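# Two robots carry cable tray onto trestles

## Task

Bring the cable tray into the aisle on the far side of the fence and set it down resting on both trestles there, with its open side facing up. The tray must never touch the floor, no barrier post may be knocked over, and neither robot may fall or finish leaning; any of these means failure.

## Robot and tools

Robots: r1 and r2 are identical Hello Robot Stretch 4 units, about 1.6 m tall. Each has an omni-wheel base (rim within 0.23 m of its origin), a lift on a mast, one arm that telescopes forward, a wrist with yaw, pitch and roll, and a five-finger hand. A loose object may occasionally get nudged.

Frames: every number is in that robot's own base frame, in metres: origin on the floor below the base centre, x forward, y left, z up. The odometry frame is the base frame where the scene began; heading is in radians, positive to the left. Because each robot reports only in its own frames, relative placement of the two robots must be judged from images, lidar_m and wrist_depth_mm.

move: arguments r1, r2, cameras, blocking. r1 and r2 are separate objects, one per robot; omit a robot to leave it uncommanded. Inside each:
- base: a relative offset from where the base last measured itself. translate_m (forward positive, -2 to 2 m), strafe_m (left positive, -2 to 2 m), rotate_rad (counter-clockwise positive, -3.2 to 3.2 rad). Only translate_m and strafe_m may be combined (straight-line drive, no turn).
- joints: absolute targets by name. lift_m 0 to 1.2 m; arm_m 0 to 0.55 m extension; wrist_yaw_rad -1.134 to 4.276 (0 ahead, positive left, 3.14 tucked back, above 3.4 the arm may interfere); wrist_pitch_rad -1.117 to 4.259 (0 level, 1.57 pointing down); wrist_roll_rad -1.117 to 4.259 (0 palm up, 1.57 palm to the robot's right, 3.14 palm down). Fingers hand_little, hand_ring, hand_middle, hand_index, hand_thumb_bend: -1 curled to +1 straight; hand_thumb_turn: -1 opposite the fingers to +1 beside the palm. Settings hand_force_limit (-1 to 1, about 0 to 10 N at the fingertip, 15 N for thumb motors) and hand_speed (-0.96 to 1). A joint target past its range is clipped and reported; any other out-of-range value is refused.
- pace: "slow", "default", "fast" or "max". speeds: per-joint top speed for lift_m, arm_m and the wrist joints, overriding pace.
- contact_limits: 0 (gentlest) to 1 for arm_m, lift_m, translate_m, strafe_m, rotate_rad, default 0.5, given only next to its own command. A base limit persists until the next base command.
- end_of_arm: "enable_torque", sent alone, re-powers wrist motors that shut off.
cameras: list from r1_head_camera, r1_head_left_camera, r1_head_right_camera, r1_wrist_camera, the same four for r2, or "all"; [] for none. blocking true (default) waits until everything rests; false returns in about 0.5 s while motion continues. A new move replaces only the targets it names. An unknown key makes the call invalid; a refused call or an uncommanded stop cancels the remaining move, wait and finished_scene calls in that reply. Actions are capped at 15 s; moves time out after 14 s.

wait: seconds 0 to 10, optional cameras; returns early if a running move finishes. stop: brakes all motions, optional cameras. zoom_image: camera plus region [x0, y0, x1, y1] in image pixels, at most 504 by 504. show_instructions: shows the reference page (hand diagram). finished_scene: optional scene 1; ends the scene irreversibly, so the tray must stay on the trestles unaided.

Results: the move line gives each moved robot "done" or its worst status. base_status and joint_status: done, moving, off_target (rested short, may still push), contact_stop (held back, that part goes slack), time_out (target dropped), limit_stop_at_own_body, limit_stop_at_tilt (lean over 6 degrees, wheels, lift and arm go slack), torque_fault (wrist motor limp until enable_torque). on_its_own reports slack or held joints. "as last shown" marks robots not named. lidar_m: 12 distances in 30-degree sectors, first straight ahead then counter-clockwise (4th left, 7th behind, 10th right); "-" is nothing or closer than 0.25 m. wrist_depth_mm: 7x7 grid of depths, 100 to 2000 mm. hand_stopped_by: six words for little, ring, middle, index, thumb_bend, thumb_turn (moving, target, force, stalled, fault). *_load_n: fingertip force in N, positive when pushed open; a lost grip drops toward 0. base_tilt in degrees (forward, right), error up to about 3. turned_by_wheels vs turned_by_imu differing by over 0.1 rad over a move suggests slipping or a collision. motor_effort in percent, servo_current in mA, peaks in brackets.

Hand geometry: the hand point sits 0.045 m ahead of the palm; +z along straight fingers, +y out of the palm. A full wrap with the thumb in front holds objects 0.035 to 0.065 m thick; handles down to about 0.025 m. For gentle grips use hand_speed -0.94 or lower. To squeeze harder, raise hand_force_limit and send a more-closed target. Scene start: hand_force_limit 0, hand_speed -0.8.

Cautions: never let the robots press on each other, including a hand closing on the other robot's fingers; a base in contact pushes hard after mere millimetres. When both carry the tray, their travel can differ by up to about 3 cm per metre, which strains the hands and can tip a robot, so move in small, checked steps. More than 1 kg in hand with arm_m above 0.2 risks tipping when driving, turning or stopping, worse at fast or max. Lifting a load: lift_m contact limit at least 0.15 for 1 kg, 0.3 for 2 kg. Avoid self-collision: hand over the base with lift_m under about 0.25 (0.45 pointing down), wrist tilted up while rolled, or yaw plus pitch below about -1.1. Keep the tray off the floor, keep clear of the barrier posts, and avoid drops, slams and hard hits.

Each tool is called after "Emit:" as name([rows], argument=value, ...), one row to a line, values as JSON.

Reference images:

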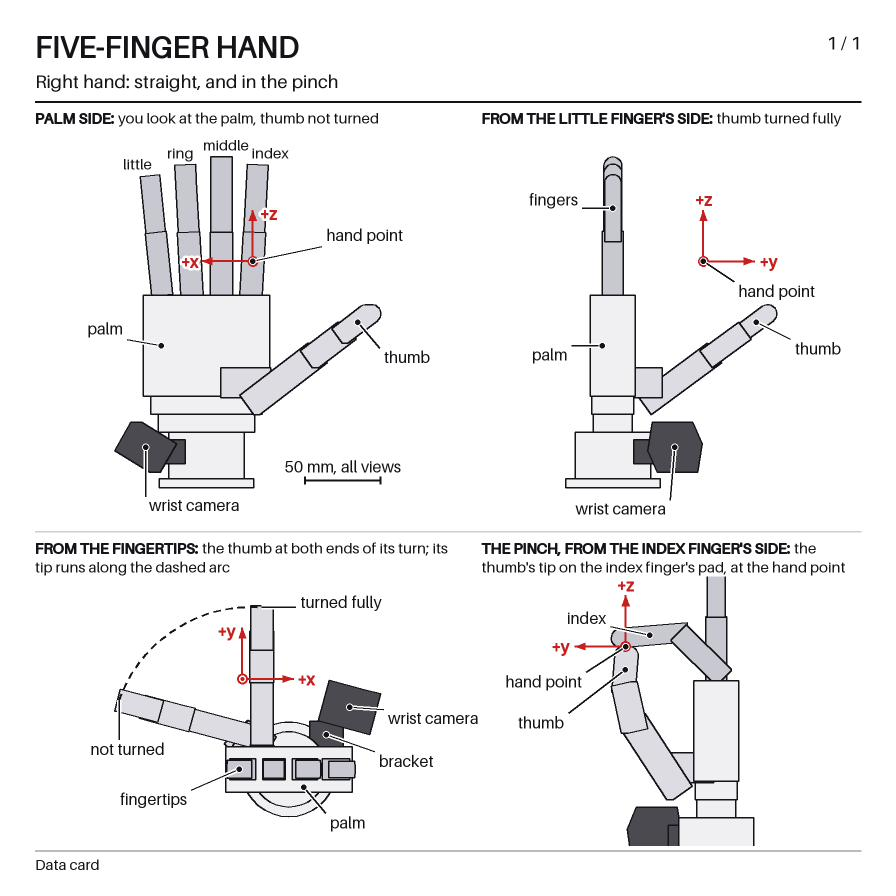

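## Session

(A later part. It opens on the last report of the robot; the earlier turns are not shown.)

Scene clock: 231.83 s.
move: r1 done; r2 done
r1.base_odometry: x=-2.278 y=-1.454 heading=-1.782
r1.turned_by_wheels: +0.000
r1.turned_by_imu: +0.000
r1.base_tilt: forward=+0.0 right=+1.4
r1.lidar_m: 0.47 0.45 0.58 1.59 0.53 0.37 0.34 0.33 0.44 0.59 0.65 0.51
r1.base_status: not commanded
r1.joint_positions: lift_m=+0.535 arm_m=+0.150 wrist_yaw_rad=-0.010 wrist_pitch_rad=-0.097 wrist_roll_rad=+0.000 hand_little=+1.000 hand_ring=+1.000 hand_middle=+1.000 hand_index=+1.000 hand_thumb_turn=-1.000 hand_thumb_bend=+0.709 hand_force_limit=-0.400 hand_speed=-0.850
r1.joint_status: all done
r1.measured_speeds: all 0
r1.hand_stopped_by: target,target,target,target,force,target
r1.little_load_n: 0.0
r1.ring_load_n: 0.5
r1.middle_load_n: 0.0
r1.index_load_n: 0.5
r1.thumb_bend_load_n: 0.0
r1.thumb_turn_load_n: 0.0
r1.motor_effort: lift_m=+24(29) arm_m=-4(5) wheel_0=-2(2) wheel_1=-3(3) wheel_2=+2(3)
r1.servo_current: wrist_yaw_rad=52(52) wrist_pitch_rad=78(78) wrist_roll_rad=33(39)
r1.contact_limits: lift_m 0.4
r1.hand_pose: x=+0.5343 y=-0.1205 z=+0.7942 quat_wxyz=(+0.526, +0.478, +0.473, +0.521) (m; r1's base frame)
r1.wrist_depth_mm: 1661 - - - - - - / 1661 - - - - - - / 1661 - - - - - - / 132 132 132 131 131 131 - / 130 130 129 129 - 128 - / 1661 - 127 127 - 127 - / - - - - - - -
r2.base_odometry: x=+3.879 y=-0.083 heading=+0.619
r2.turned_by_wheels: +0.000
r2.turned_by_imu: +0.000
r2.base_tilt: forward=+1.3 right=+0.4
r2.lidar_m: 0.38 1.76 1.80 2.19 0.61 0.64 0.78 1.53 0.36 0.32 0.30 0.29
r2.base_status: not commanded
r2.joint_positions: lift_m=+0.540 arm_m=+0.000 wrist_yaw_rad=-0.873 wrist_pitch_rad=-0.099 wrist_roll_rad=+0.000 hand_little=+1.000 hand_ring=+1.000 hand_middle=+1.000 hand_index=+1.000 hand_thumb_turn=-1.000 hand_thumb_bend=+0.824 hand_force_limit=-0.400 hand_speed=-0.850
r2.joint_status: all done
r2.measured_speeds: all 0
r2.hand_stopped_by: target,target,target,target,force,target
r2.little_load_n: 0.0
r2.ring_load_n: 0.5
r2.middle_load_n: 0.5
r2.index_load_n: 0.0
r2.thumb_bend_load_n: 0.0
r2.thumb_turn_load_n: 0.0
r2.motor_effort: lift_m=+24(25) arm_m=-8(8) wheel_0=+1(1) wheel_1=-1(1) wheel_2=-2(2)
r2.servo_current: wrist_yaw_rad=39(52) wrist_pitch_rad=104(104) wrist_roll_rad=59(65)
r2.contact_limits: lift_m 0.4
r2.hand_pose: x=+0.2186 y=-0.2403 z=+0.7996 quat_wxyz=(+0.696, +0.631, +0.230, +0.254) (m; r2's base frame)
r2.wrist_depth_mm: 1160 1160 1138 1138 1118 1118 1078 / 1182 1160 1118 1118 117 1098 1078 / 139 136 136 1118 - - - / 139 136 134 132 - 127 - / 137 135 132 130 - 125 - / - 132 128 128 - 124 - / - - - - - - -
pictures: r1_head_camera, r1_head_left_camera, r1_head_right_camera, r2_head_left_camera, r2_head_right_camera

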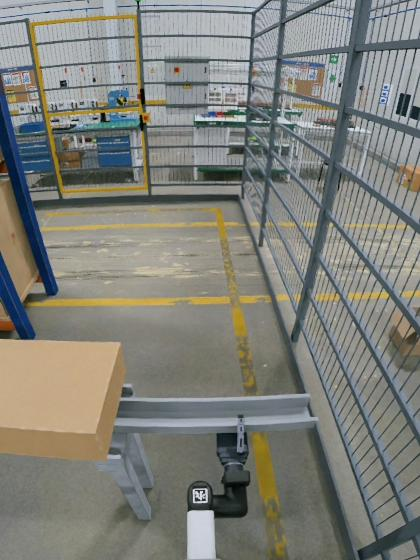

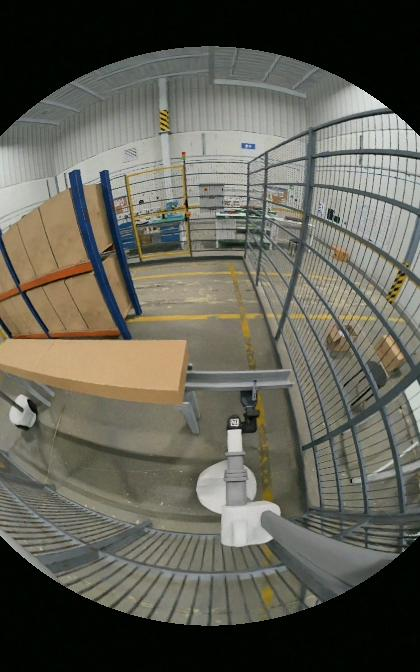

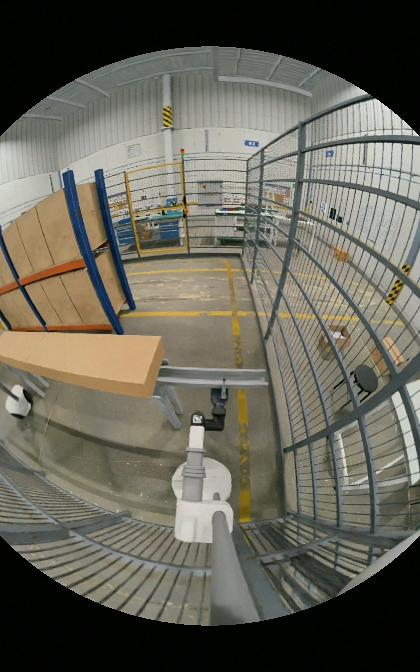

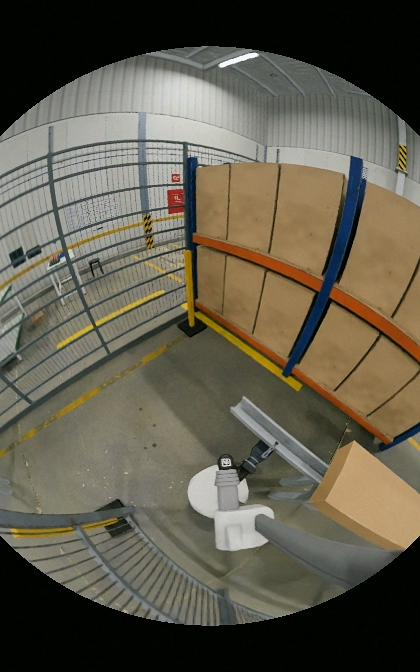

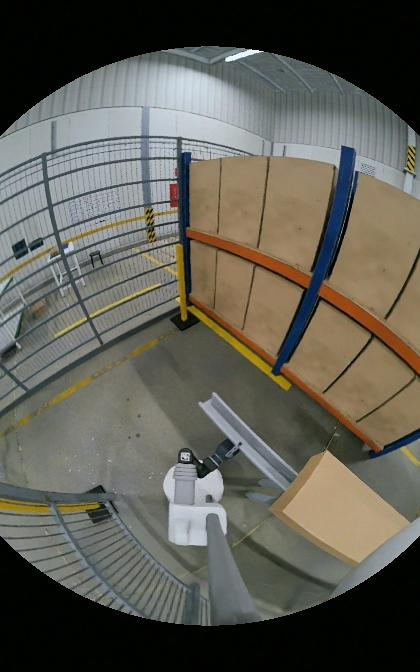

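Emit:
move(r1={"joints": {"lift_m": 0.503}, "speeds": {"lift_m": 0.05}, "contact_limits": {"lift_m": 0.4}}, r2={"joints": {"lift_m": 0.508}, "speeds": {"lift_m": 0.05}, "contact_limits": {"lift_m": 0.4}}, cameras=[])

Emit:
move(r1={"joints": {"lift_m": 0.493}, "speeds": {"lift_m": 0.02}, "contact_limits": {"lift_m": 0.4}}, r2={"joints": {"lift_m": 0.498}, "speeds": {"lift_m": 0.02}, "contact_limits": {"lift_m": 0.4}}, cameras=["r1_head_camera", "r1_wrist_camera", "r2_head_camera", "r2_head_left_camera", "r2_wrist_camera"])

Emit:
zoom_image(camera="r1_head_camera", region=[70, 380, 210, 500])

Emit:
zoom_image(camera="r2_head_left_camera", region=[250, 430, 340, 520])

Scene clock: 233.33 s.
move: r1 done; r2 done
r1.base_odometry: x=-2.278 y=-1.454 heading=-1.782
r1.turned_by_wheels: +0.000
r1.turned_by_imu: +0.000
r1.base_tilt: forward=+0.0 right=+1.4
r1.lidar_m: 0.49 0.44 0.57 1.57 0.54 0.37 0.36 0.35 0.43 0.58 0.65 0.51
r1.base_status: not commanded
r1.joint_positions: lift_m=+0.503 arm_m=+0.150 wrist_yaw_rad=-0.010 wrist_pitch_rad=-0.097 wrist_roll_rad=+0.000 hand_little=+1.000 hand_ring=+1.000 hand_middle=+1.000 hand_index=+1.000 hand_thumb_turn=-1.000 hand_thumb_bend=+0.709 hand_force_limit=-0.400 hand_speed=-0.850
r1.joint_status: all done
r1.measured_speeds: all 0
r1.hand_stopped_by: target,target,target,target,force,target
r1.little_load_n: 0.0
r1.ring_load_n: 0.5
r1.middle_load_n: 0.0
r1.index_load_n: 0.0
r1.thumb_bend_load_n: 0.0
r1.thumb_turn_load_n: 0.0
r1.motor_effort: lift_m=+20(28) arm_m=-4(5) wheel_0=-2(2) wheel_1=-3(3) wheel_2=+2(3)
r1.servo_current: wrist_yaw_rad=46(52) wrist_pitch_rad=78(78) wrist_roll_rad=33(39)
r1.contact_limits: lift_m 0.4
r1.hand_pose: x=+0.5343 y=-0.1205 z=+0.7626 quat_wxyz=(+0.526, +0.478, +0.473, +0.521) (m; r1's base frame)
r1.wrist_depth_mm: 1756 - - - - - - / 1708 - - - - - - / 1708 - - - - - - / 133 132 132 131 131 131 - / 130 130 129 129 - 129 - / 1661 - 127 127 - 127 - / - - - - - - -
r2.base_odometry: x=+3.879 y=-0.083 heading=+0.619
r2.turned_by_wheels: +0.000
r2.turned_by_imu: +0.000
r2.base_tilt: forward=+1.3 right=+0.4
r2.lidar_m: 0.36 1.80 1.81 2.20 0.61 0.62 0.78 1.53 0.32 0.30 0.27 0.31
r2.base_status: not commanded
r2.joint_positions: lift_m=+0.508 arm_m=+0.000 wrist_yaw_rad=-0.873 wrist_pitch_rad=-0.099 wrist_roll_rad=+0.000 hand_little=+1.000 hand_ring=+1.000 hand_middle=+1.000 hand_index=+1.000 hand_thumb_turn=-1.000 hand_thumb_bend=+0.824 hand_force_limit=-0.400 hand_speed=-0.850
r2.joint_status: all done
r2.measured_speeds: all 0
r2.hand_stopped_by: target,target,target,target,force,target
r2.little_load_n: 0.0
r2.ring_load_n: 0.0
r2.middle_load_n: 0.0
r2.index_load_n: -0.5
r2.thumb_bend_load_n: 0.0
r2.thumb_turn_load_n: 0.0
r2.motor_effort: lift_m=+23(25) arm_m=-8(8) wheel_0=+1(1) wheel_1=-1(1) wheel_2=-2(2)
r2.servo_current: wrist_yaw_rad=26(52) wrist_pitch_rad=104(104) wrist_roll_rad=46(52)
r2.contact_limits: lift_m 0.4
r2.hand_pose: x=+0.2186 y=-0.2403 z=+0.7677 quat_wxyz=(+0.696, +0.631, +0.230, +0.254) (m; r2's base frame)
r2.wrist_depth_mm: 1205 1182 1138 1138 1138 1098 1098 / 1138 1138 1138 1098 116 1118 1098 / - 136 136 1118 - - - / 138 136 134 131 - 126 - / 136 135 132 130 - 125 - / - 132 127 128 - 123 - / - - - - - - -
pictures: none
No camera images: "cameras" was empty.

Scene clock: 234.17 s.
move: r1 done; r2 done
r1.base_odometry: x=-2.278 y=-1.454 heading=-1.782
r1.turned_by_wheels: +0.000
r1.turned_by_imu: +0.000
r1.base_tilt: forward=+0.0 right=+1.3
r1.lidar_m: 0.48 0.43 0.56 1.57 0.50 0.37 0.34 0.35 0.43 0.60 0.62 0.51
r1.base_status: not commanded
r1.joint_positions: lift_m=+0.493 arm_m=+0.150 wrist_yaw_rad=-0.010 wrist_pitch_rad=-0.097 wrist_roll_rad=+0.000 hand_little=+1.000 hand_ring=+1.000 hand_middle=+1.000 hand_index=+1.000 hand_thumb_turn=-1.000 hand_thumb_bend=+0.709 hand_force_limit=-0.400 hand_speed=-0.850
r1.joint_status: all done
r1.measured_speeds: all 0
r1.hand_stopped_by: target,target,target,target,force,target
r1.little_load_n: 0.0
r1.ring_load_n: 0.0
r1.middle_load_n: 0.0
r1.index_load_n: 0.0
r1.thumb_bend_load_n: 0.0
r1.thumb_turn_load_n: 0.0
r1.motor_effort: lift_m=+17(23) arm_m=-4(4) wheel_0=-2(2) wheel_1=-3(3) wheel_2=+3(3)
r1.servo_current: wrist_yaw_rad=46(52) wrist_pitch_rad=72(78) wrist_roll_rad=33(46)
r1.contact_limits: lift_m 0.4
r1.hand_pose: x=+0.5343 y=-0.1205 z=+0.7529 quat_wxyz=(+0.526, +0.478, +0.473, +0.521) (m; r1's base frame)
r1.wrist_depth_mm: 1708 - - - - - - / 1756 - - - - - - / 1708 - - - - - - / 130 130 130 129 129 128 - / 129 129 128 128 - 127 - / 1661 - 127 127 - 126 - / - - - - - - -
r2.base_odometry: x=+3.879 y=-0.083 heading=+0.619
r2.turned_by_wheels: +0.000
r2.turned_by_imu: +0.000
r2.base_tilt: forward=+1.3 right=+0.3
r2.lidar_m: 0.36 1.79 1.80 2.23 0.62 0.63 0.79 1.52 0.31 0.32 0.29 0.30
r2.base_status: not commanded
r2.joint_positions: lift_m=+0.498 arm_m=+0.000 wrist_yaw_rad=-0.873 wrist_pitch_rad=-0.099 wrist_roll_rad=+0.000 hand_little=+1.000 hand_ring=+1.000 hand_middle=+1.000 hand_index=+1.000 hand_thumb_turn=-1.000 hand_thumb_bend=+0.824 hand_force_limit=-0.400 hand_speed=-0.850
r2.joint_status: all done
r2.measured_speeds: all 0
r2.hand_stopped_by: target,target,target,target,force,target
r2.little_load_n: 0.0
r2.ring_load_n: 0.0
r2.middle_load_n: 0.0
r2.index_load_n: 0.0
r2.thumb_bend_load_n: 0.0
r2.thumb_turn_load_n: 0.0
r2.motor_effort: lift_m=+22(23) arm_m=-8(8) wheel_0=+1(1) wheel_1=-1(1) wheel_2=-2(2)
r2.servo_current: wrist_yaw_rad=39(59) wrist_pitch_rad=98(104) wrist_roll_rad=52(59)
r2.contact_limits: lift_m 0.4
r2.hand_pose: x=+0.2184 y=-0.2403 z=+0.7578 quat_wxyz=(+0.697, +0.631, +0.229, +0.253) (m; r2's base frame)
r2.wrist_depth_mm: 1182 1160 1160 1138 1138 1118 1118 / 1160 1138 1138 1118 116 1118 1118 / 135 132 1118 1138 - - - / 135 133 131 128 - 124 - / 135 132 130 128 - 124 - / - 132 128 127 - 123 - / - - - - - - -
pictures: r1_head_camera, r1_wrist_camera, r2_head_camera, r2_head_left_camera, r2_wrist_camera
camera_calibration:
r1_wrist_camera: T_world_to_cam=[[0.003849, -0.999788, 0.0202316, -0.116141], [0.0938708, -0.0197812, -0.995388, 0.690928], [0.995577, 0.0057304, 0.0937747, -0.444186], [0, 0, 0, 1]] pos_world=[0.37781, -0.0999036, 0.731745]
r2_wrist_camera: T_world_to_cam=[[-0.743601, -0.665248, 0.0670982, -0.0223644], [-0.0000867814, -0.100257, -0.994962, 0.723747], [0.668623, -0.739861, 0.0744933, -0.22038], [0, 0, 0, 1]] pos_world=[0.130784, -0.105368, 0.738018]

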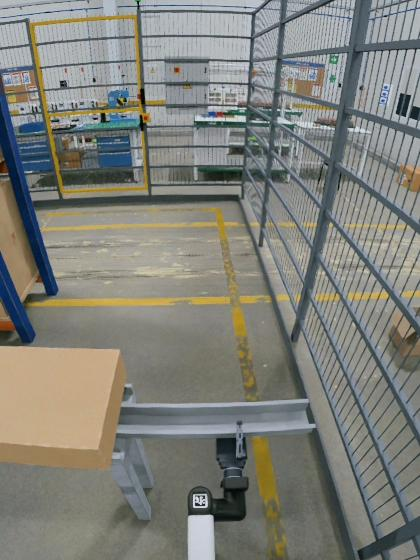

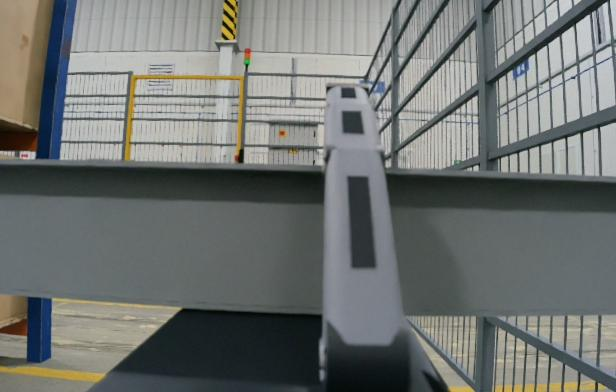

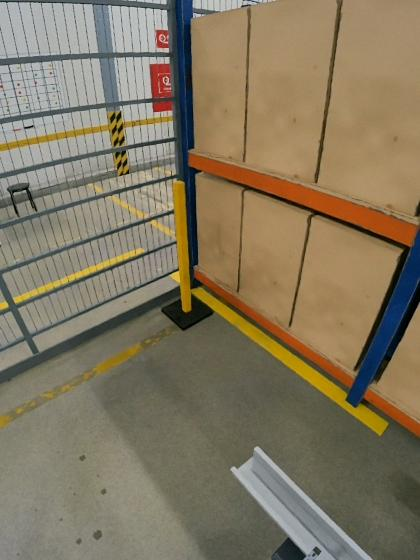

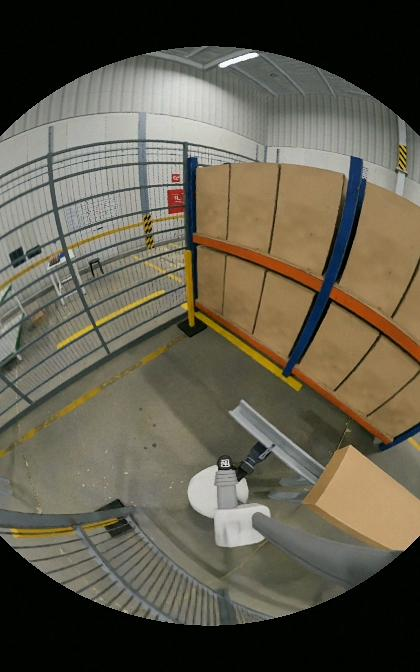

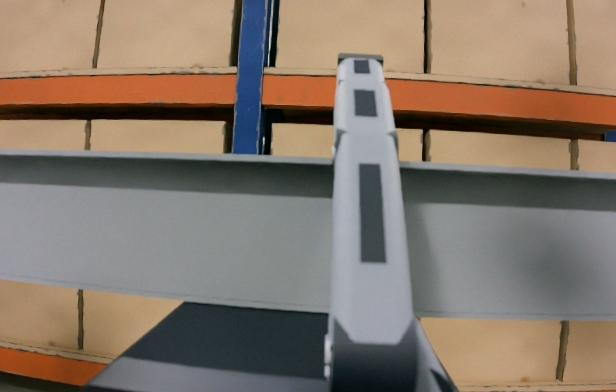

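Scaled by 3.600 from the camera's 420x560 image, which has a finer 1200x1600 frame.

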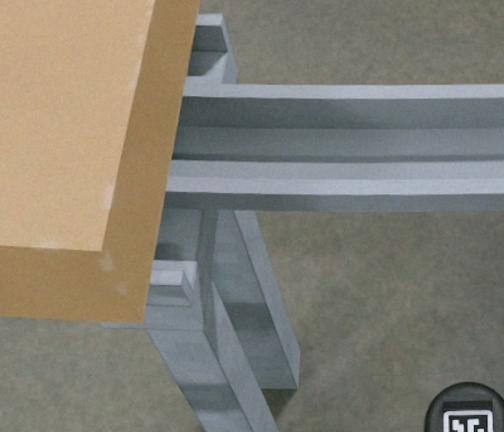

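Scaled by 5.600 from the camera's 420x672 image, which has a finer 600x960 frame.

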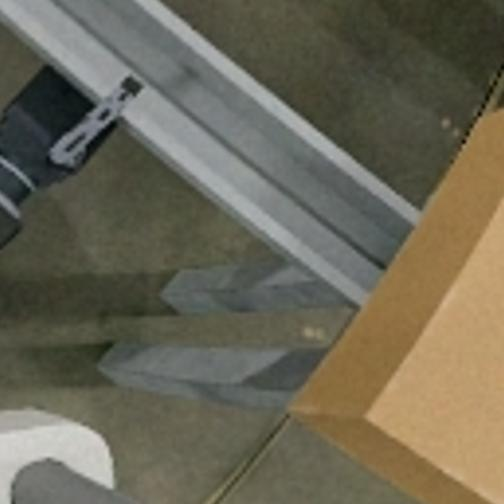

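Emit:
move(r1={"joints": {"lift_m": 0.489}, "speeds": {"lift_m": 0.02}, "contact_limits": {"lift_m": 0.4}}, r2={"joints": {"lift_m": 0.493}, "speeds": {"lift_m": 0.02}, "contact_limits": {"lift_m": 0.4}}, cameras=["r1_wrist_camera", "r2_wrist_camera"])

Scene clock: 234.97 s.
move: r1 done; r2 done
r1.base_odometry: x=-2.278 y=-1.454 heading=-1.782
r1.turned_by_wheels: +0.000
r1.turned_by_imu: +0.000
r1.base_tilt: forward=-0.1 right=+1.4
r1.lidar_m: 0.48 0.44 0.53 1.55 0.54 0.39 0.36 0.32 0.43 0.59 0.67 0.54
r1.base_status: not commanded
r1.joint_positions: lift_m=+0.489 arm_m=+0.150 wrist_yaw_rad=-0.010 wrist_pitch_rad=-0.098 wrist_roll_rad=+0.000 hand_little=+1.000 hand_ring=+1.000 hand_middle=+1.000 hand_index=+1.000 hand_thumb_turn=-1.000 hand_thumb_bend=+0.709 hand_force_limit=-0.400 hand_speed=-0.850
r1.joint_status: all done
r1.measured_speeds: all 0
r1.hand_stopped_by: target,target,target,target,force,target
r1.little_load_n: 0.0
r1.ring_load_n: -0.5
r1.middle_load_n: 0.0
r1.index_load_n: 0.0
r1.thumb_bend_load_n: 0.0
r1.thumb_turn_load_n: 0.0
r1.motor_effort: lift_m=+17(18) arm_m=-5(5) wheel_0=-2(2) wheel_1=-3(3) wheel_2=+2(3)
r1.servo_current: wrist_yaw_rad=52(59) wrist_pitch_rad=72(85) wrist_roll_rad=33(39)
r1.contact_limits: lift_m 0.4
r1.hand_pose: x=+0.5342 y=-0.1205 z=+0.7489 quat_wxyz=(+0.527, +0.477, +0.472, +0.521) (m; r1's base frame)
r1.wrist_depth_mm: 1708 - - - - - - / 1708 - - - - - - / 1708 - - - - 1025 - / 130 130 130 129 129 128 - / 129 129 128 128 - 127 - / - - 127 127 - 126 - / - - - - - - -
r2.base_odometry: x=+3.879 y=-0.083 heading=+0.619
r2.turned_by_wheels: +0.000
r2.turned_by_imu: +0.000
r2.base_tilt: forward=+1.3 right=+0.3
r2.lidar_m: 0.36 1.79 1.77 2.20 0.61 0.60 0.78 1.53 0.32 0.32 0.28 0.29
r2.base_status: not commanded
r2.joint_positions: lift_m=+0.493 arm_m=+0.000 wrist_yaw_rad=-0.874 wrist_pitch_rad=-0.103 wrist_roll_rad=+0.000 hand_little=+1.000 hand_ring=+1.000 hand_middle=+1.000 hand_index=+1.000 hand_thumb_turn=-1.000 hand_thumb_bend=+0.824 hand_force_limit=-0.400 hand_speed=-0.850
r2.joint_status: all done
r2.measured_speeds: all 0
r2.hand_stopped_by: target,target,target,target,force,target
r2.little_load_n: 0.0
r2.ring_load_n: 0.0
r2.middle_load_n: 0.0
r2.index_load_n: 0.0
r2.thumb_bend_load_n: 0.0
r2.thumb_turn_load_n: 0.0
r2.motor_effort: lift_m=+18(22) arm_m=-8(8) wheel_0=+1(1) wheel_1=-1(1) wheel_2=-2(2)
r2.servo_current: wrist_yaw_rad=39(59) wrist_pitch_rad=78(104) wrist_roll_rad=46(52)
r2.contact_limits: lift_m 0.4
r2.hand_pose: x=+0.2180 y=-0.2401 z=+0.7540 quat_wxyz=(+0.698, +0.630, +0.229, +0.253) (m; r2's base frame)
r2.wrist_depth_mm: 1205 1182 1160 1160 1138 1118 1118 / 1205 1182 1138 1138 116 1118 1118 / 136 133 1118 1138 - - - / 137 134 132 129 - 124 - / 135 133 131 129 - 124 - / - 132 127 128 - 124 - / - - - - - - -
pictures: r1_wrist_camera, r2_wrist_camera
camera_calibration:
r1_wrist_camera: T_world_to_cam=[[0.00384253, -0.999788, 0.0202333, -0.116059], [0.0941684, -0.0197817, -0.99536, 0.686814], [0.995549, 0.00573004, 0.0940724, -0.444018], [0, 0, 0, 1]] pos_world=[0.377811, -0.0999036, 0.727745]
r2_wrist_camera: T_world_to_cam=[[-0.744221, -0.664547, 0.0671796, -0.0219885], [0.00251246, -0.103363, -0.994641, 0.71848], [0.667929, -0.740063, 0.0785943, -0.222717], [0, 0, 0, 1]] pos_world=[0.13059, -0.105173, 0.733611]

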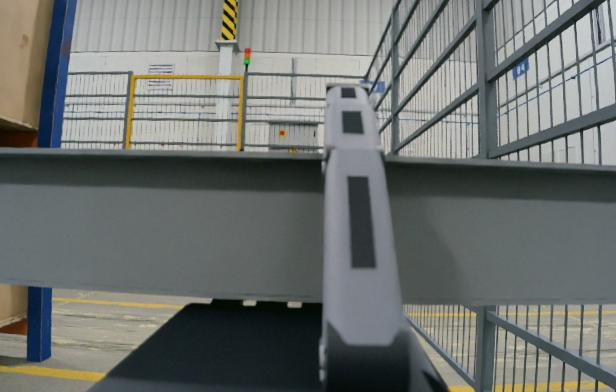

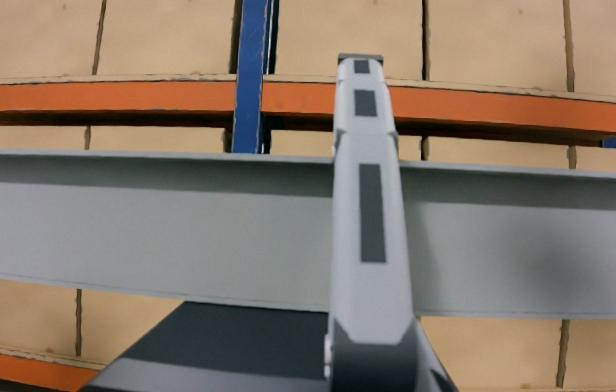

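Emit:
move(r2={"joints": {"lift_m": 0.489}, "speeds": {"lift_m": 0.02}, "contact_limits": {"lift_m": 0.4}}, cameras=["r2_wrist_camera"])

Scene clock: 235.63 s.
move: r2 done
r1: as last shown
r1.lidar_m: 0.48 0.44 0.57 1.58 0.53 0.37 0.36 0.35 0.45 0.60 0.66 0.51
r1.ring_load_n: 0.0
r1.thumb_turn_load_n: -0.5
r1.motor_effort: lift_m=+17(17) arm_m=-4(5) wheel_0=-2(2) wheel_1=-3(3) wheel_2=+3(3)
r1.servo_current: wrist_yaw_rad=52(52) wrist_pitch_rad=72(78) wrist_roll_rad=26(39)
r1.contact_limits: lift_m 0.4
r1.wrist_depth_mm: 1756 - - - - - - / 1708 - - - - - - / 1708 - - - - 1025 - / 130 130 130 129 129 128 - / 129 129 128 128 - 127 - / - - 128 127 - 126 - / - - - - - - -
r2.base_odometry: x=+3.879 y=-0.083 heading=+0.619
r2.turned_by_wheels: +0.000
r2.turned_by_imu: +0.000
r2.base_tilt: forward=+1.3 right=+0.3
r2.lidar_m: 0.36 1.79 1.80 2.20 0.61 0.62 0.77 1.55 0.30 0.31 0.27 0.31
r2.base_status: not commanded
r2.joint_positions: lift_m=+0.489 arm_m=+0.000 wrist_yaw_rad=-0.874 wrist_pitch_rad=-0.105 wrist_roll_rad=+0.000 hand_little=+1.000 hand_ring=+1.000 hand_middle=+1.000 hand_index=+1.000 hand_thumb_turn=-1.000 hand_thumb_bend=+0.824 hand_force_limit=-0.400 hand_speed=-0.850
r2.joint_status: all done
r2.measured_speeds: all 0
r2.hand_stopped_by: target,target,target,target,force,target
r2.little_load_n: 0.0
r2.ring_load_n: 0.0
r2.middle_load_n: 0.0
r2.index_load_n: 0.0
r2.thumb_bend_load_n: 0.0
r2.thumb_turn_load_n: 0.0
r2.motor_effort: lift_m=+17(18) arm_m=-8(8) wheel_0=+1(1) wheel_1=-1(1) wheel_2=-2(2)
r2.servo_current: wrist_yaw_rad=20(52) wrist_pitch_rad=65(85) wrist_roll_rad=39(59)
r2.contact_limits: lift_m 0.4
r2.hand_pose: x=+0.2178 y=-0.2399 z=+0.7505 quat_wxyz=(+0.699, +0.629, +0.228, +0.254) (m; r2's base frame)
r2.wrist_depth_mm: 1229 1160 1160 1138 1138 1098 1118 / 1182 1182 1138 1160 116 1138 1098 / 137 135 133 1138 - 121 - / 136 135 132 130 - 125 - / 136 133 131 129 - 125 - / - - 125 128 - 124 - / - - - - - - -
pictures: r2_wrist_camera
camera_calibration:
r2_wrist_camera: T_world_to_cam=[[-0.744517, -0.664201, 0.0673155, -0.0217582], [0.00390677, -0.105164, -0.994447, 0.714095], [0.667592, -0.74012, 0.0808916, -0.223912], [0, 0, 0, 1]] pos_world=[0.130493, -0.105076, 0.729707]

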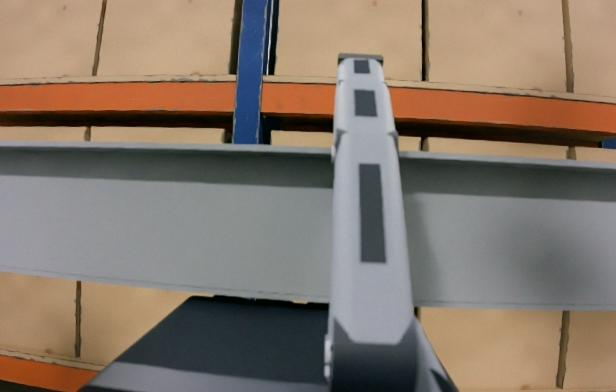

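Emit:
move(r1={"joints": {"hand_thumb_bend": 1.0}}, r2={"joints": {"hand_thumb_bend": 1.0}}, cameras=["r1_wrist_camera", "r2_wrist_camera"])

Emit:
move(r1={"joints": {"lift_m": 0.475}, "speeds": {"lift_m": 0.03}, "contact_limits": {"lift_m": 0.4}}, r2={"joints": {"lift_m": 0.475}, "speeds": {"lift_m": 0.03}, "contact_limits": {"lift_m": 0.4}}, cameras=["r1_wrist_camera", "r2_wrist_camera", "r1_head_camera", "r2_head_left_camera"])

Scene clock: 238.20 s.
move: r1 done; r2 done
r1.base_odometry: x=-2.278 y=-1.454 heading=-1.782
r1.turned_by_wheels: +0.000
r1.turned_by_imu: +0.001
r1.base_tilt: forward=-0.1 right=+1.4
r1.lidar_m: 0.46 0.44 0.56 1.56 0.53 0.35 0.35 0.35 0.40 0.61 0.65 0.50
r1.base_status: not commanded
r1.joint_positions: lift_m=+0.489 arm_m=+0.150 wrist_yaw_rad=-0.010 wrist_pitch_rad=-0.098 wrist_roll_rad=+0.000 hand_little=+1.000 hand_ring=+1.000 hand_middle=+1.000 hand_index=+1.000 hand_thumb_turn=-1.000 hand_thumb_bend=+1.000 hand_force_limit=-0.400 hand_speed=-0.850
r1.joint_status: all done
r1.measured_speeds: all 0
r1.hand_stopped_by: target,target,target,target,target,target
r1.little_load_n: 0.0
r1.ring_load_n: 0.0
r1.middle_load_n: 0.0
r1.index_load_n: 0.0
r1.thumb_bend_load_n: 0.0
r1.thumb_turn_load_n: 0.0
r1.motor_effort: lift_m=+17(18) arm_m=-5(5) wheel_0=-2(2) wheel_1=-3(3) wheel_2=+2(3)
r1.servo_current: wrist_yaw_rad=46(59) wrist_pitch_rad=72(85) wrist_roll_rad=39(46)
r1.contact_limits: lift_m 0.4
r1.hand_pose: x=+0.5342 y=-0.1205 z=+0.7489 quat_wxyz=(+0.527, +0.477, +0.472, +0.521) (m; r1's base frame)
r1.wrist_depth_mm: 1756 - - - - - - / 1708 - - - - - - / 1708 - - - - 119 - / 130 130 130 129 - 128 - / 129 129 128 128 - 127 - / - - 127 127 - 126 - / - - - - - - -
r2.base_odometry: x=+3.879 y=-0.083 heading=+0.619
r2.turned_by_wheels: +0.000
r2.turned_by_imu: +0.000
r2.base_tilt: forward=+1.3 right=+0.3
r2.lidar_m: 0.34 1.78 1.82 2.21 0.61 0.61 0.80 1.57 0.30 0.30 0.27 0.29
r2.base_status: not commanded
r2.joint_positions: lift_m=+0.489 arm_m=+0.000 wrist_yaw_rad=-0.874 wrist_pitch_rad=-0.105 wrist_roll_rad=+0.000 hand_little=+1.000 hand_ring=+1.000 hand_middle=+1.000 hand_index=+1.000 hand_thumb_turn=-1.000 hand_thumb_bend=+1.000 hand_force_limit=-0.400 hand_speed=-0.850
r2.joint_status: all done
r2.measured_speeds: all 0
r2.hand_stopped_by: target,target,target,target,target,target
r2.little_load_n: 0.0
r2.ring_load_n: 0.0
r2.middle_load_n: 0.0
r2.index_load_n: 0.0
r2.thumb_bend_load_n: 0.0
r2.thumb_turn_load_n: 0.0
r2.motor_effort: lift_m=+18(18) arm_m=-8(8) wheel_0=+1(1) wheel_1=-1(1) wheel_2=-2(2)
r2.servo_current: wrist_yaw_rad=39(59) wrist_pitch_rad=72(78) wrist_roll_rad=39(65)
r2.contact_limits: lift_m 0.4
r2.hand_pose: x=+0.2178 y=-0.2399 z=+0.7505 quat_wxyz=(+0.699, +0.629, +0.228, +0.254) (m; r2's base frame)
r2.wrist_depth_mm: 1182 1160 1160 1160 1138 1138 1138 / 1205 1182 1118 1138 - 1118 1118 / 137 135 133 1138 - - - / 137 134 132 130 - 125 - / 136 133 131 129 - 125 - / - - 125 128 - 124 - / - - - - - - -
pictures: r1_wrist_camera, r2_wrist_camera
camera_calibration:
r1_wrist_camera: T_world_to_cam=[[0.00384253, -0.999788, 0.0202333, -0.116059], [0.0941684, -0.0197817, -0.99536, 0.686814], [0.995549, 0.00573004, 0.0940724, -0.444018], [0, 0, 0, 1]] pos_world=[0.377811, -0.0999036, 0.727745]
r2_wrist_camera: T_world_to_cam=[[-0.744517, -0.664201, 0.0673155, -0.0217582], [0.00390677, -0.105164, -0.994447, 0.714095], [0.667592, -0.74012, 0.0808916, -0.223912], [0, 0, 0, 1]] pos_world=[0.130493, -0.105076, 0.729707]

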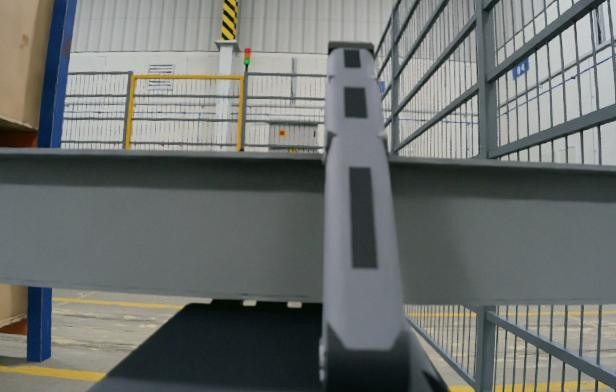

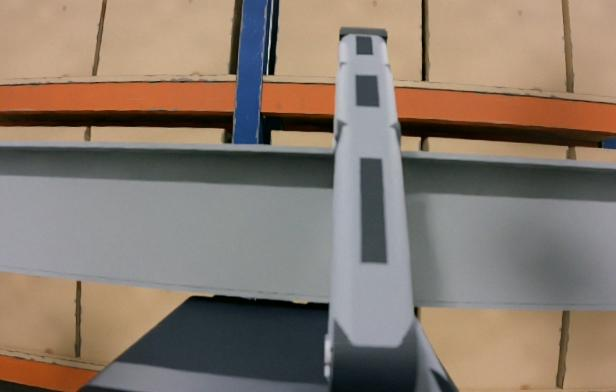

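Scene clock: 239.07 s.
move: r1 done; r2 done
r1.base_odometry: x=-2.278 y=-1.454 heading=-1.782
r1.turned_by_wheels: +0.000
r1.turned_by_imu: +0.000
r1.base_tilt: forward=-0.1 right=+1.4
r1.lidar_m: 0.48 0.45 0.55 1.56 0.53 0.36 0.35 0.35 0.44 0.60 0.62 0.52
r1.base_status: not commanded
r1.joint_positions: lift_m=+0.475 arm_m=+0.150 wrist_yaw_rad=-0.010 wrist_pitch_rad=-0.098 wrist_roll_rad=+0.000 hand_little=+1.000 hand_ring=+1.000 hand_middle=+1.000 hand_index=+1.000 hand_thumb_turn=-1.000 hand_thumb_bend=+1.000 hand_force_limit=-0.400 hand_speed=-0.850
r1.joint_status: all done
r1.measured_speeds: all 0
r1.hand_stopped_by: target,target,target,target,target,target
r1.little_load_n: 0.0
r1.ring_load_n: 0.0
r1.middle_load_n: 0.0
r1.index_load_n: 0.0
r1.thumb_bend_load_n: 0.0
r1.thumb_turn_load_n: 0.0
r1.motor_effort: lift_m=+17(21) arm_m=-4(5) wheel_0=-2(2) wheel_1=-3(3) wheel_2=+2(3)
r1.servo_current: wrist_yaw_rad=52(52) wrist_pitch_rad=65(78) wrist_roll_rad=26(39)
r1.contact_limits: lift_m 0.4
r1.hand_pose: x=+0.5342 y=-0.1205 z=+0.7350 quat_wxyz=(+0.527, +0.477, +0.472, +0.521) (m; r1's base frame)
r1.wrist_depth_mm: 1708 - - - - - - / 1708 - - - - - - / 131 131 131 130 130 129 - / 130 130 130 129 - 128 - / 1618 - - - - 127 - / - - 133 183 - - - / - - - - - - -
r2.base_odometry: x=+3.879 y=-0.083 heading=+0.619
r2.turned_by_wheels: +0.000
r2.turned_by_imu: +0.000
r2.base_tilt: forward=+1.2 right=+0.4
r2.lidar_m: 0.35 1.80 1.81 2.21 0.62 0.62 0.78 1.53 0.33 0.32 0.28 0.31
r2.base_status: not commanded
r2.joint_positions: lift_m=+0.475 arm_m=+0.000 wrist_yaw_rad=-0.874 wrist_pitch_rad=-0.105 wrist_roll_rad=+0.000 hand_little=+1.000 hand_ring=+1.000 hand_middle=+1.000 hand_index=+1.000 hand_thumb_turn=-1.000 hand_thumb_bend=+1.000 hand_force_limit=-0.400 hand_speed=-0.850
r2.joint_status: all done
r2.measured_speeds: all 0
r2.hand_stopped_by: target,target,target,target,target,target
r2.little_load_n: 0.0
r2.ring_load_n: 0.0
r2.middle_load_n: 0.0
r2.index_load_n: 0.0
r2.thumb_bend_load_n: 0.0
r2.thumb_turn_load_n: 0.0
r2.motor_effort: lift_m=+17(20) arm_m=-8(8) wheel_0=+1(1) wheel_1=-1(1) wheel_2=-2(2)
r2.servo_current: wrist_yaw_rad=46(59) wrist_pitch_rad=65(78) wrist_roll_rad=46(65)
r2.contact_limits: lift_m 0.4
r2.hand_pose: x=+0.2178 y=-0.2399 z=+0.7366 quat_wxyz=(+0.699, +0.629, +0.228, +0.254) (m; r2's base frame)
r2.wrist_depth_mm: 1229 1160 1160 1160 1118 1138 1118 / 1205 1138 1138 1138 - 1118 1098 / 138 136 133 131 - 126 - / 137 135 132 130 - 125 - / - 134 132 130 - 125 - / - - 118 131 - - - / - - - - - - -
pictures: r1_head_camera, r1_wrist_camera, r2_head_left_camera, r2_wrist_camera
camera_calibration:
r1_wrist_camera: T_world_to_cam=[[0.00384041, -0.999788, 0.0202334, -0.115775], [0.0942676, -0.0197815, -0.99535, 0.672835], [0.995539, 0.00572991, 0.0941717, -0.442769], [0, 0, 0, 1]] pos_world=[0.377812, -0.0999036, 0.713745]
r2_wrist_camera: T_world_to_cam=[[-0.744526, -0.664193, 0.0672996, -0.020809], [0.00405068, -0.105302, -0.994432, 0.700228], [0.667581, -0.740108, 0.0810903, -0.222928], [0, 0, 0, 1]] pos_world=[0.130493, -0.105076, 0.715806]

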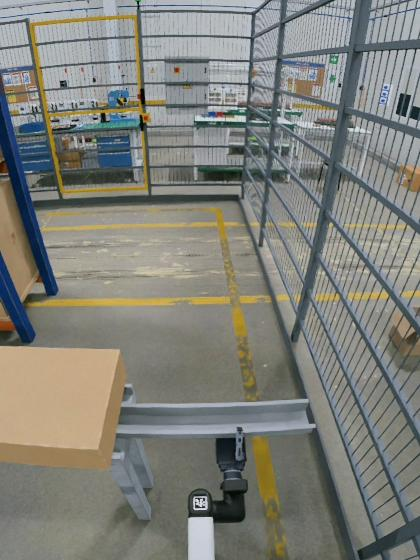

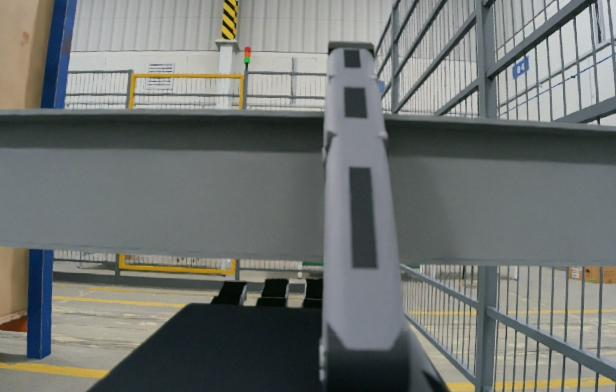

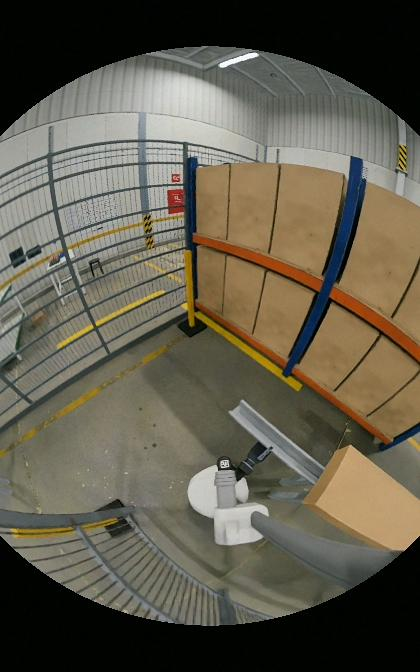

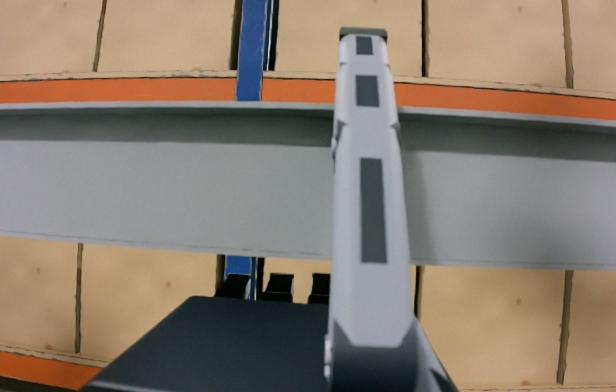

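Emit:
move(r1={"joints": {"arm_m": 0.11}, "pace": "slow"}, r2={"base": {"translate_m": -0.0257, "strafe_m": 0.0307}, "pace": "slow"}, cameras=["r1_wrist_camera", "r2_wrist_camera"])

Scene clock: 240.83 s.
move: r1 done; r2 done
r1.base_odometry: x=-2.278 y=-1.454 heading=-1.782
r1.turned_by_wheels: +0.000
r1.turned_by_imu: +0.000
r1.base_tilt: forward=-0.1 right=+1.4
r1.lidar_m: 0.48 0.44 0.56 1.56 0.51 0.36 0.36 0.35 0.42 0.60 0.61 0.54
r1.base_status: not commanded
r1.joint_positions: lift_m=+0.475 arm_m=+0.110 wrist_yaw_rad=-0.010 wrist_pitch_rad=-0.098 wrist_roll_rad=+0.000 hand_little=+1.000 hand_ring=+1.000 hand_middle=+1.000 hand_index=+1.000 hand_thumb_turn=-1.000 hand_thumb_bend=+1.000 hand_force_limit=-0.400 hand_speed=-0.850
r1.joint_status: all done
r1.measured_speeds: all 0
r1.hand_stopped_by: target,target,target,target,target,target
r1.little_load_n: 0.0
r1.ring_load_n: 0.0
r1.middle_load_n: 0.0
r1.index_load_n: 0.0
r1.thumb_bend_load_n: 0.0
r1.thumb_turn_load_n: 0.0
r1.motor_effort: lift_m=+17(18) arm_m=-5(8) wheel_0=-2(2) wheel_1=-3(3) wheel_2=+3(3)
r1.servo_current: wrist_yaw_rad=46(52) wrist_pitch_rad=65(78) wrist_roll_rad=26(39)
r1.contact_limits: lift_m 0.4
r1.hand_pose: x=+0.4943 y=-0.1205 z=+0.7350 quat_wxyz=(+0.527, +0.477, +0.472, +0.521) (m; r1's base frame)
r1.wrist_depth_mm: 1756 - - - - - - / 1708 - - - - - - / 172 172 171 170 - 167 809 / 171 170 169 168 - 167 166 / 1708 - - 168 - 166 904 / - - 133 183 - - - / - - - - - - -
r2.base_odometry: x=+3.841 y=-0.073 heading=+0.620
r2.turned_by_wheels: +0.000
r2.turned_by_imu: +0.000
r2.base_tilt: forward=+1.3 right=+0.3
r2.lidar_m: 0.41 1.79 1.80 0.63 0.58 0.57 0.72 1.37 0.39 0.33 0.31 0.34
r2.base_status: done
r2.joint_positions: lift_m=+0.475 arm_m=+0.000 wrist_yaw_rad=-0.874 wrist_pitch_rad=-0.105 wrist_roll_rad=+0.000 hand_little=+1.000 hand_ring=+1.000 hand_middle=+1.000 hand_index=+1.000 hand_thumb_turn=-1.000 hand_thumb_bend=+1.000 hand_force_limit=-0.400 hand_speed=-0.850
r2.joint_status: not commanded
r2.measured_speeds: all 0
r2.hand_stopped_by: target,target,target,target,target,target
r2.little_load_n: 0.0
r2.ring_load_n: 0.0
r2.middle_load_n: 0.0
r2.index_load_n: 0.0
r2.thumb_bend_load_n: -0.5
r2.thumb_turn_load_n: 0.0
r2.motor_effort: lift_m=+17(18) arm_m=-8(8) wheel_0=+0(7) wheel_1=+1(9) wheel_2=+0(4)
r2.servo_current: wrist_yaw_rad=46(52) wrist_pitch_rad=72(78) wrist_roll_rad=59(59)
r2.contact_limits: lift_m 0.4
r2.hand_pose: x=+0.2178 y=-0.2399 z=+0.7366 quat_wxyz=(+0.699, +0.629, +0.228, +0.254) (m; r2's base frame)
r2.wrist_depth_mm: 1229 1229 1205 1205 1182 1182 1160 / 1255 1255 1182 1182 - 1160 1138 / 180 177 174 172 - 165 - / 179 176 173 170 - 164 163 / - - 174 1160 - 163 162 / - - 118 131 - - 1118 / - - - - - - -
pictures: r1_wrist_camera, r2_wrist_camera
camera_calibration:
r1_wrist_camera: T_world_to_cam=[[0.00384041, -0.999788, 0.0202334, -0.115621], [0.0942676, -0.0197815, -0.99535, 0.676605], [0.995539, 0.00572991, 0.0941717, -0.402947], [0, 0, 0, 1]] pos_world=[0.337812, -0.0999036, 0.713745]
r2_wrist_camera: T_world_to_cam=[[-0.744526, -0.664193, 0.0672996, -0.020809], [0.00405068, -0.105302, -0.994432, 0.700228], [0.667581, -0.740108, 0.0810903, -0.222928], [0, 0, 0, 1]] pos_world=[0.130493, -0.105076, 0.715806]

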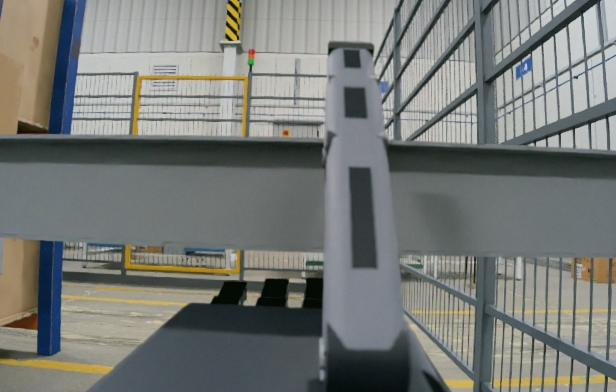

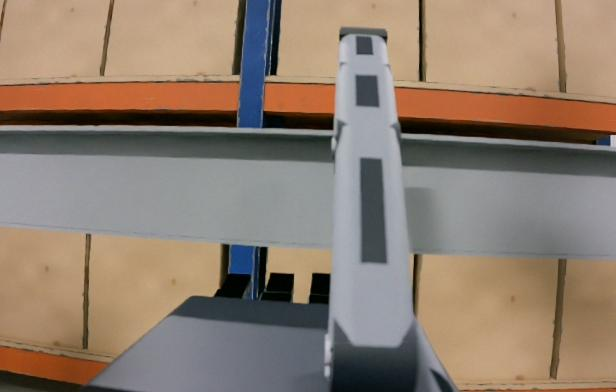

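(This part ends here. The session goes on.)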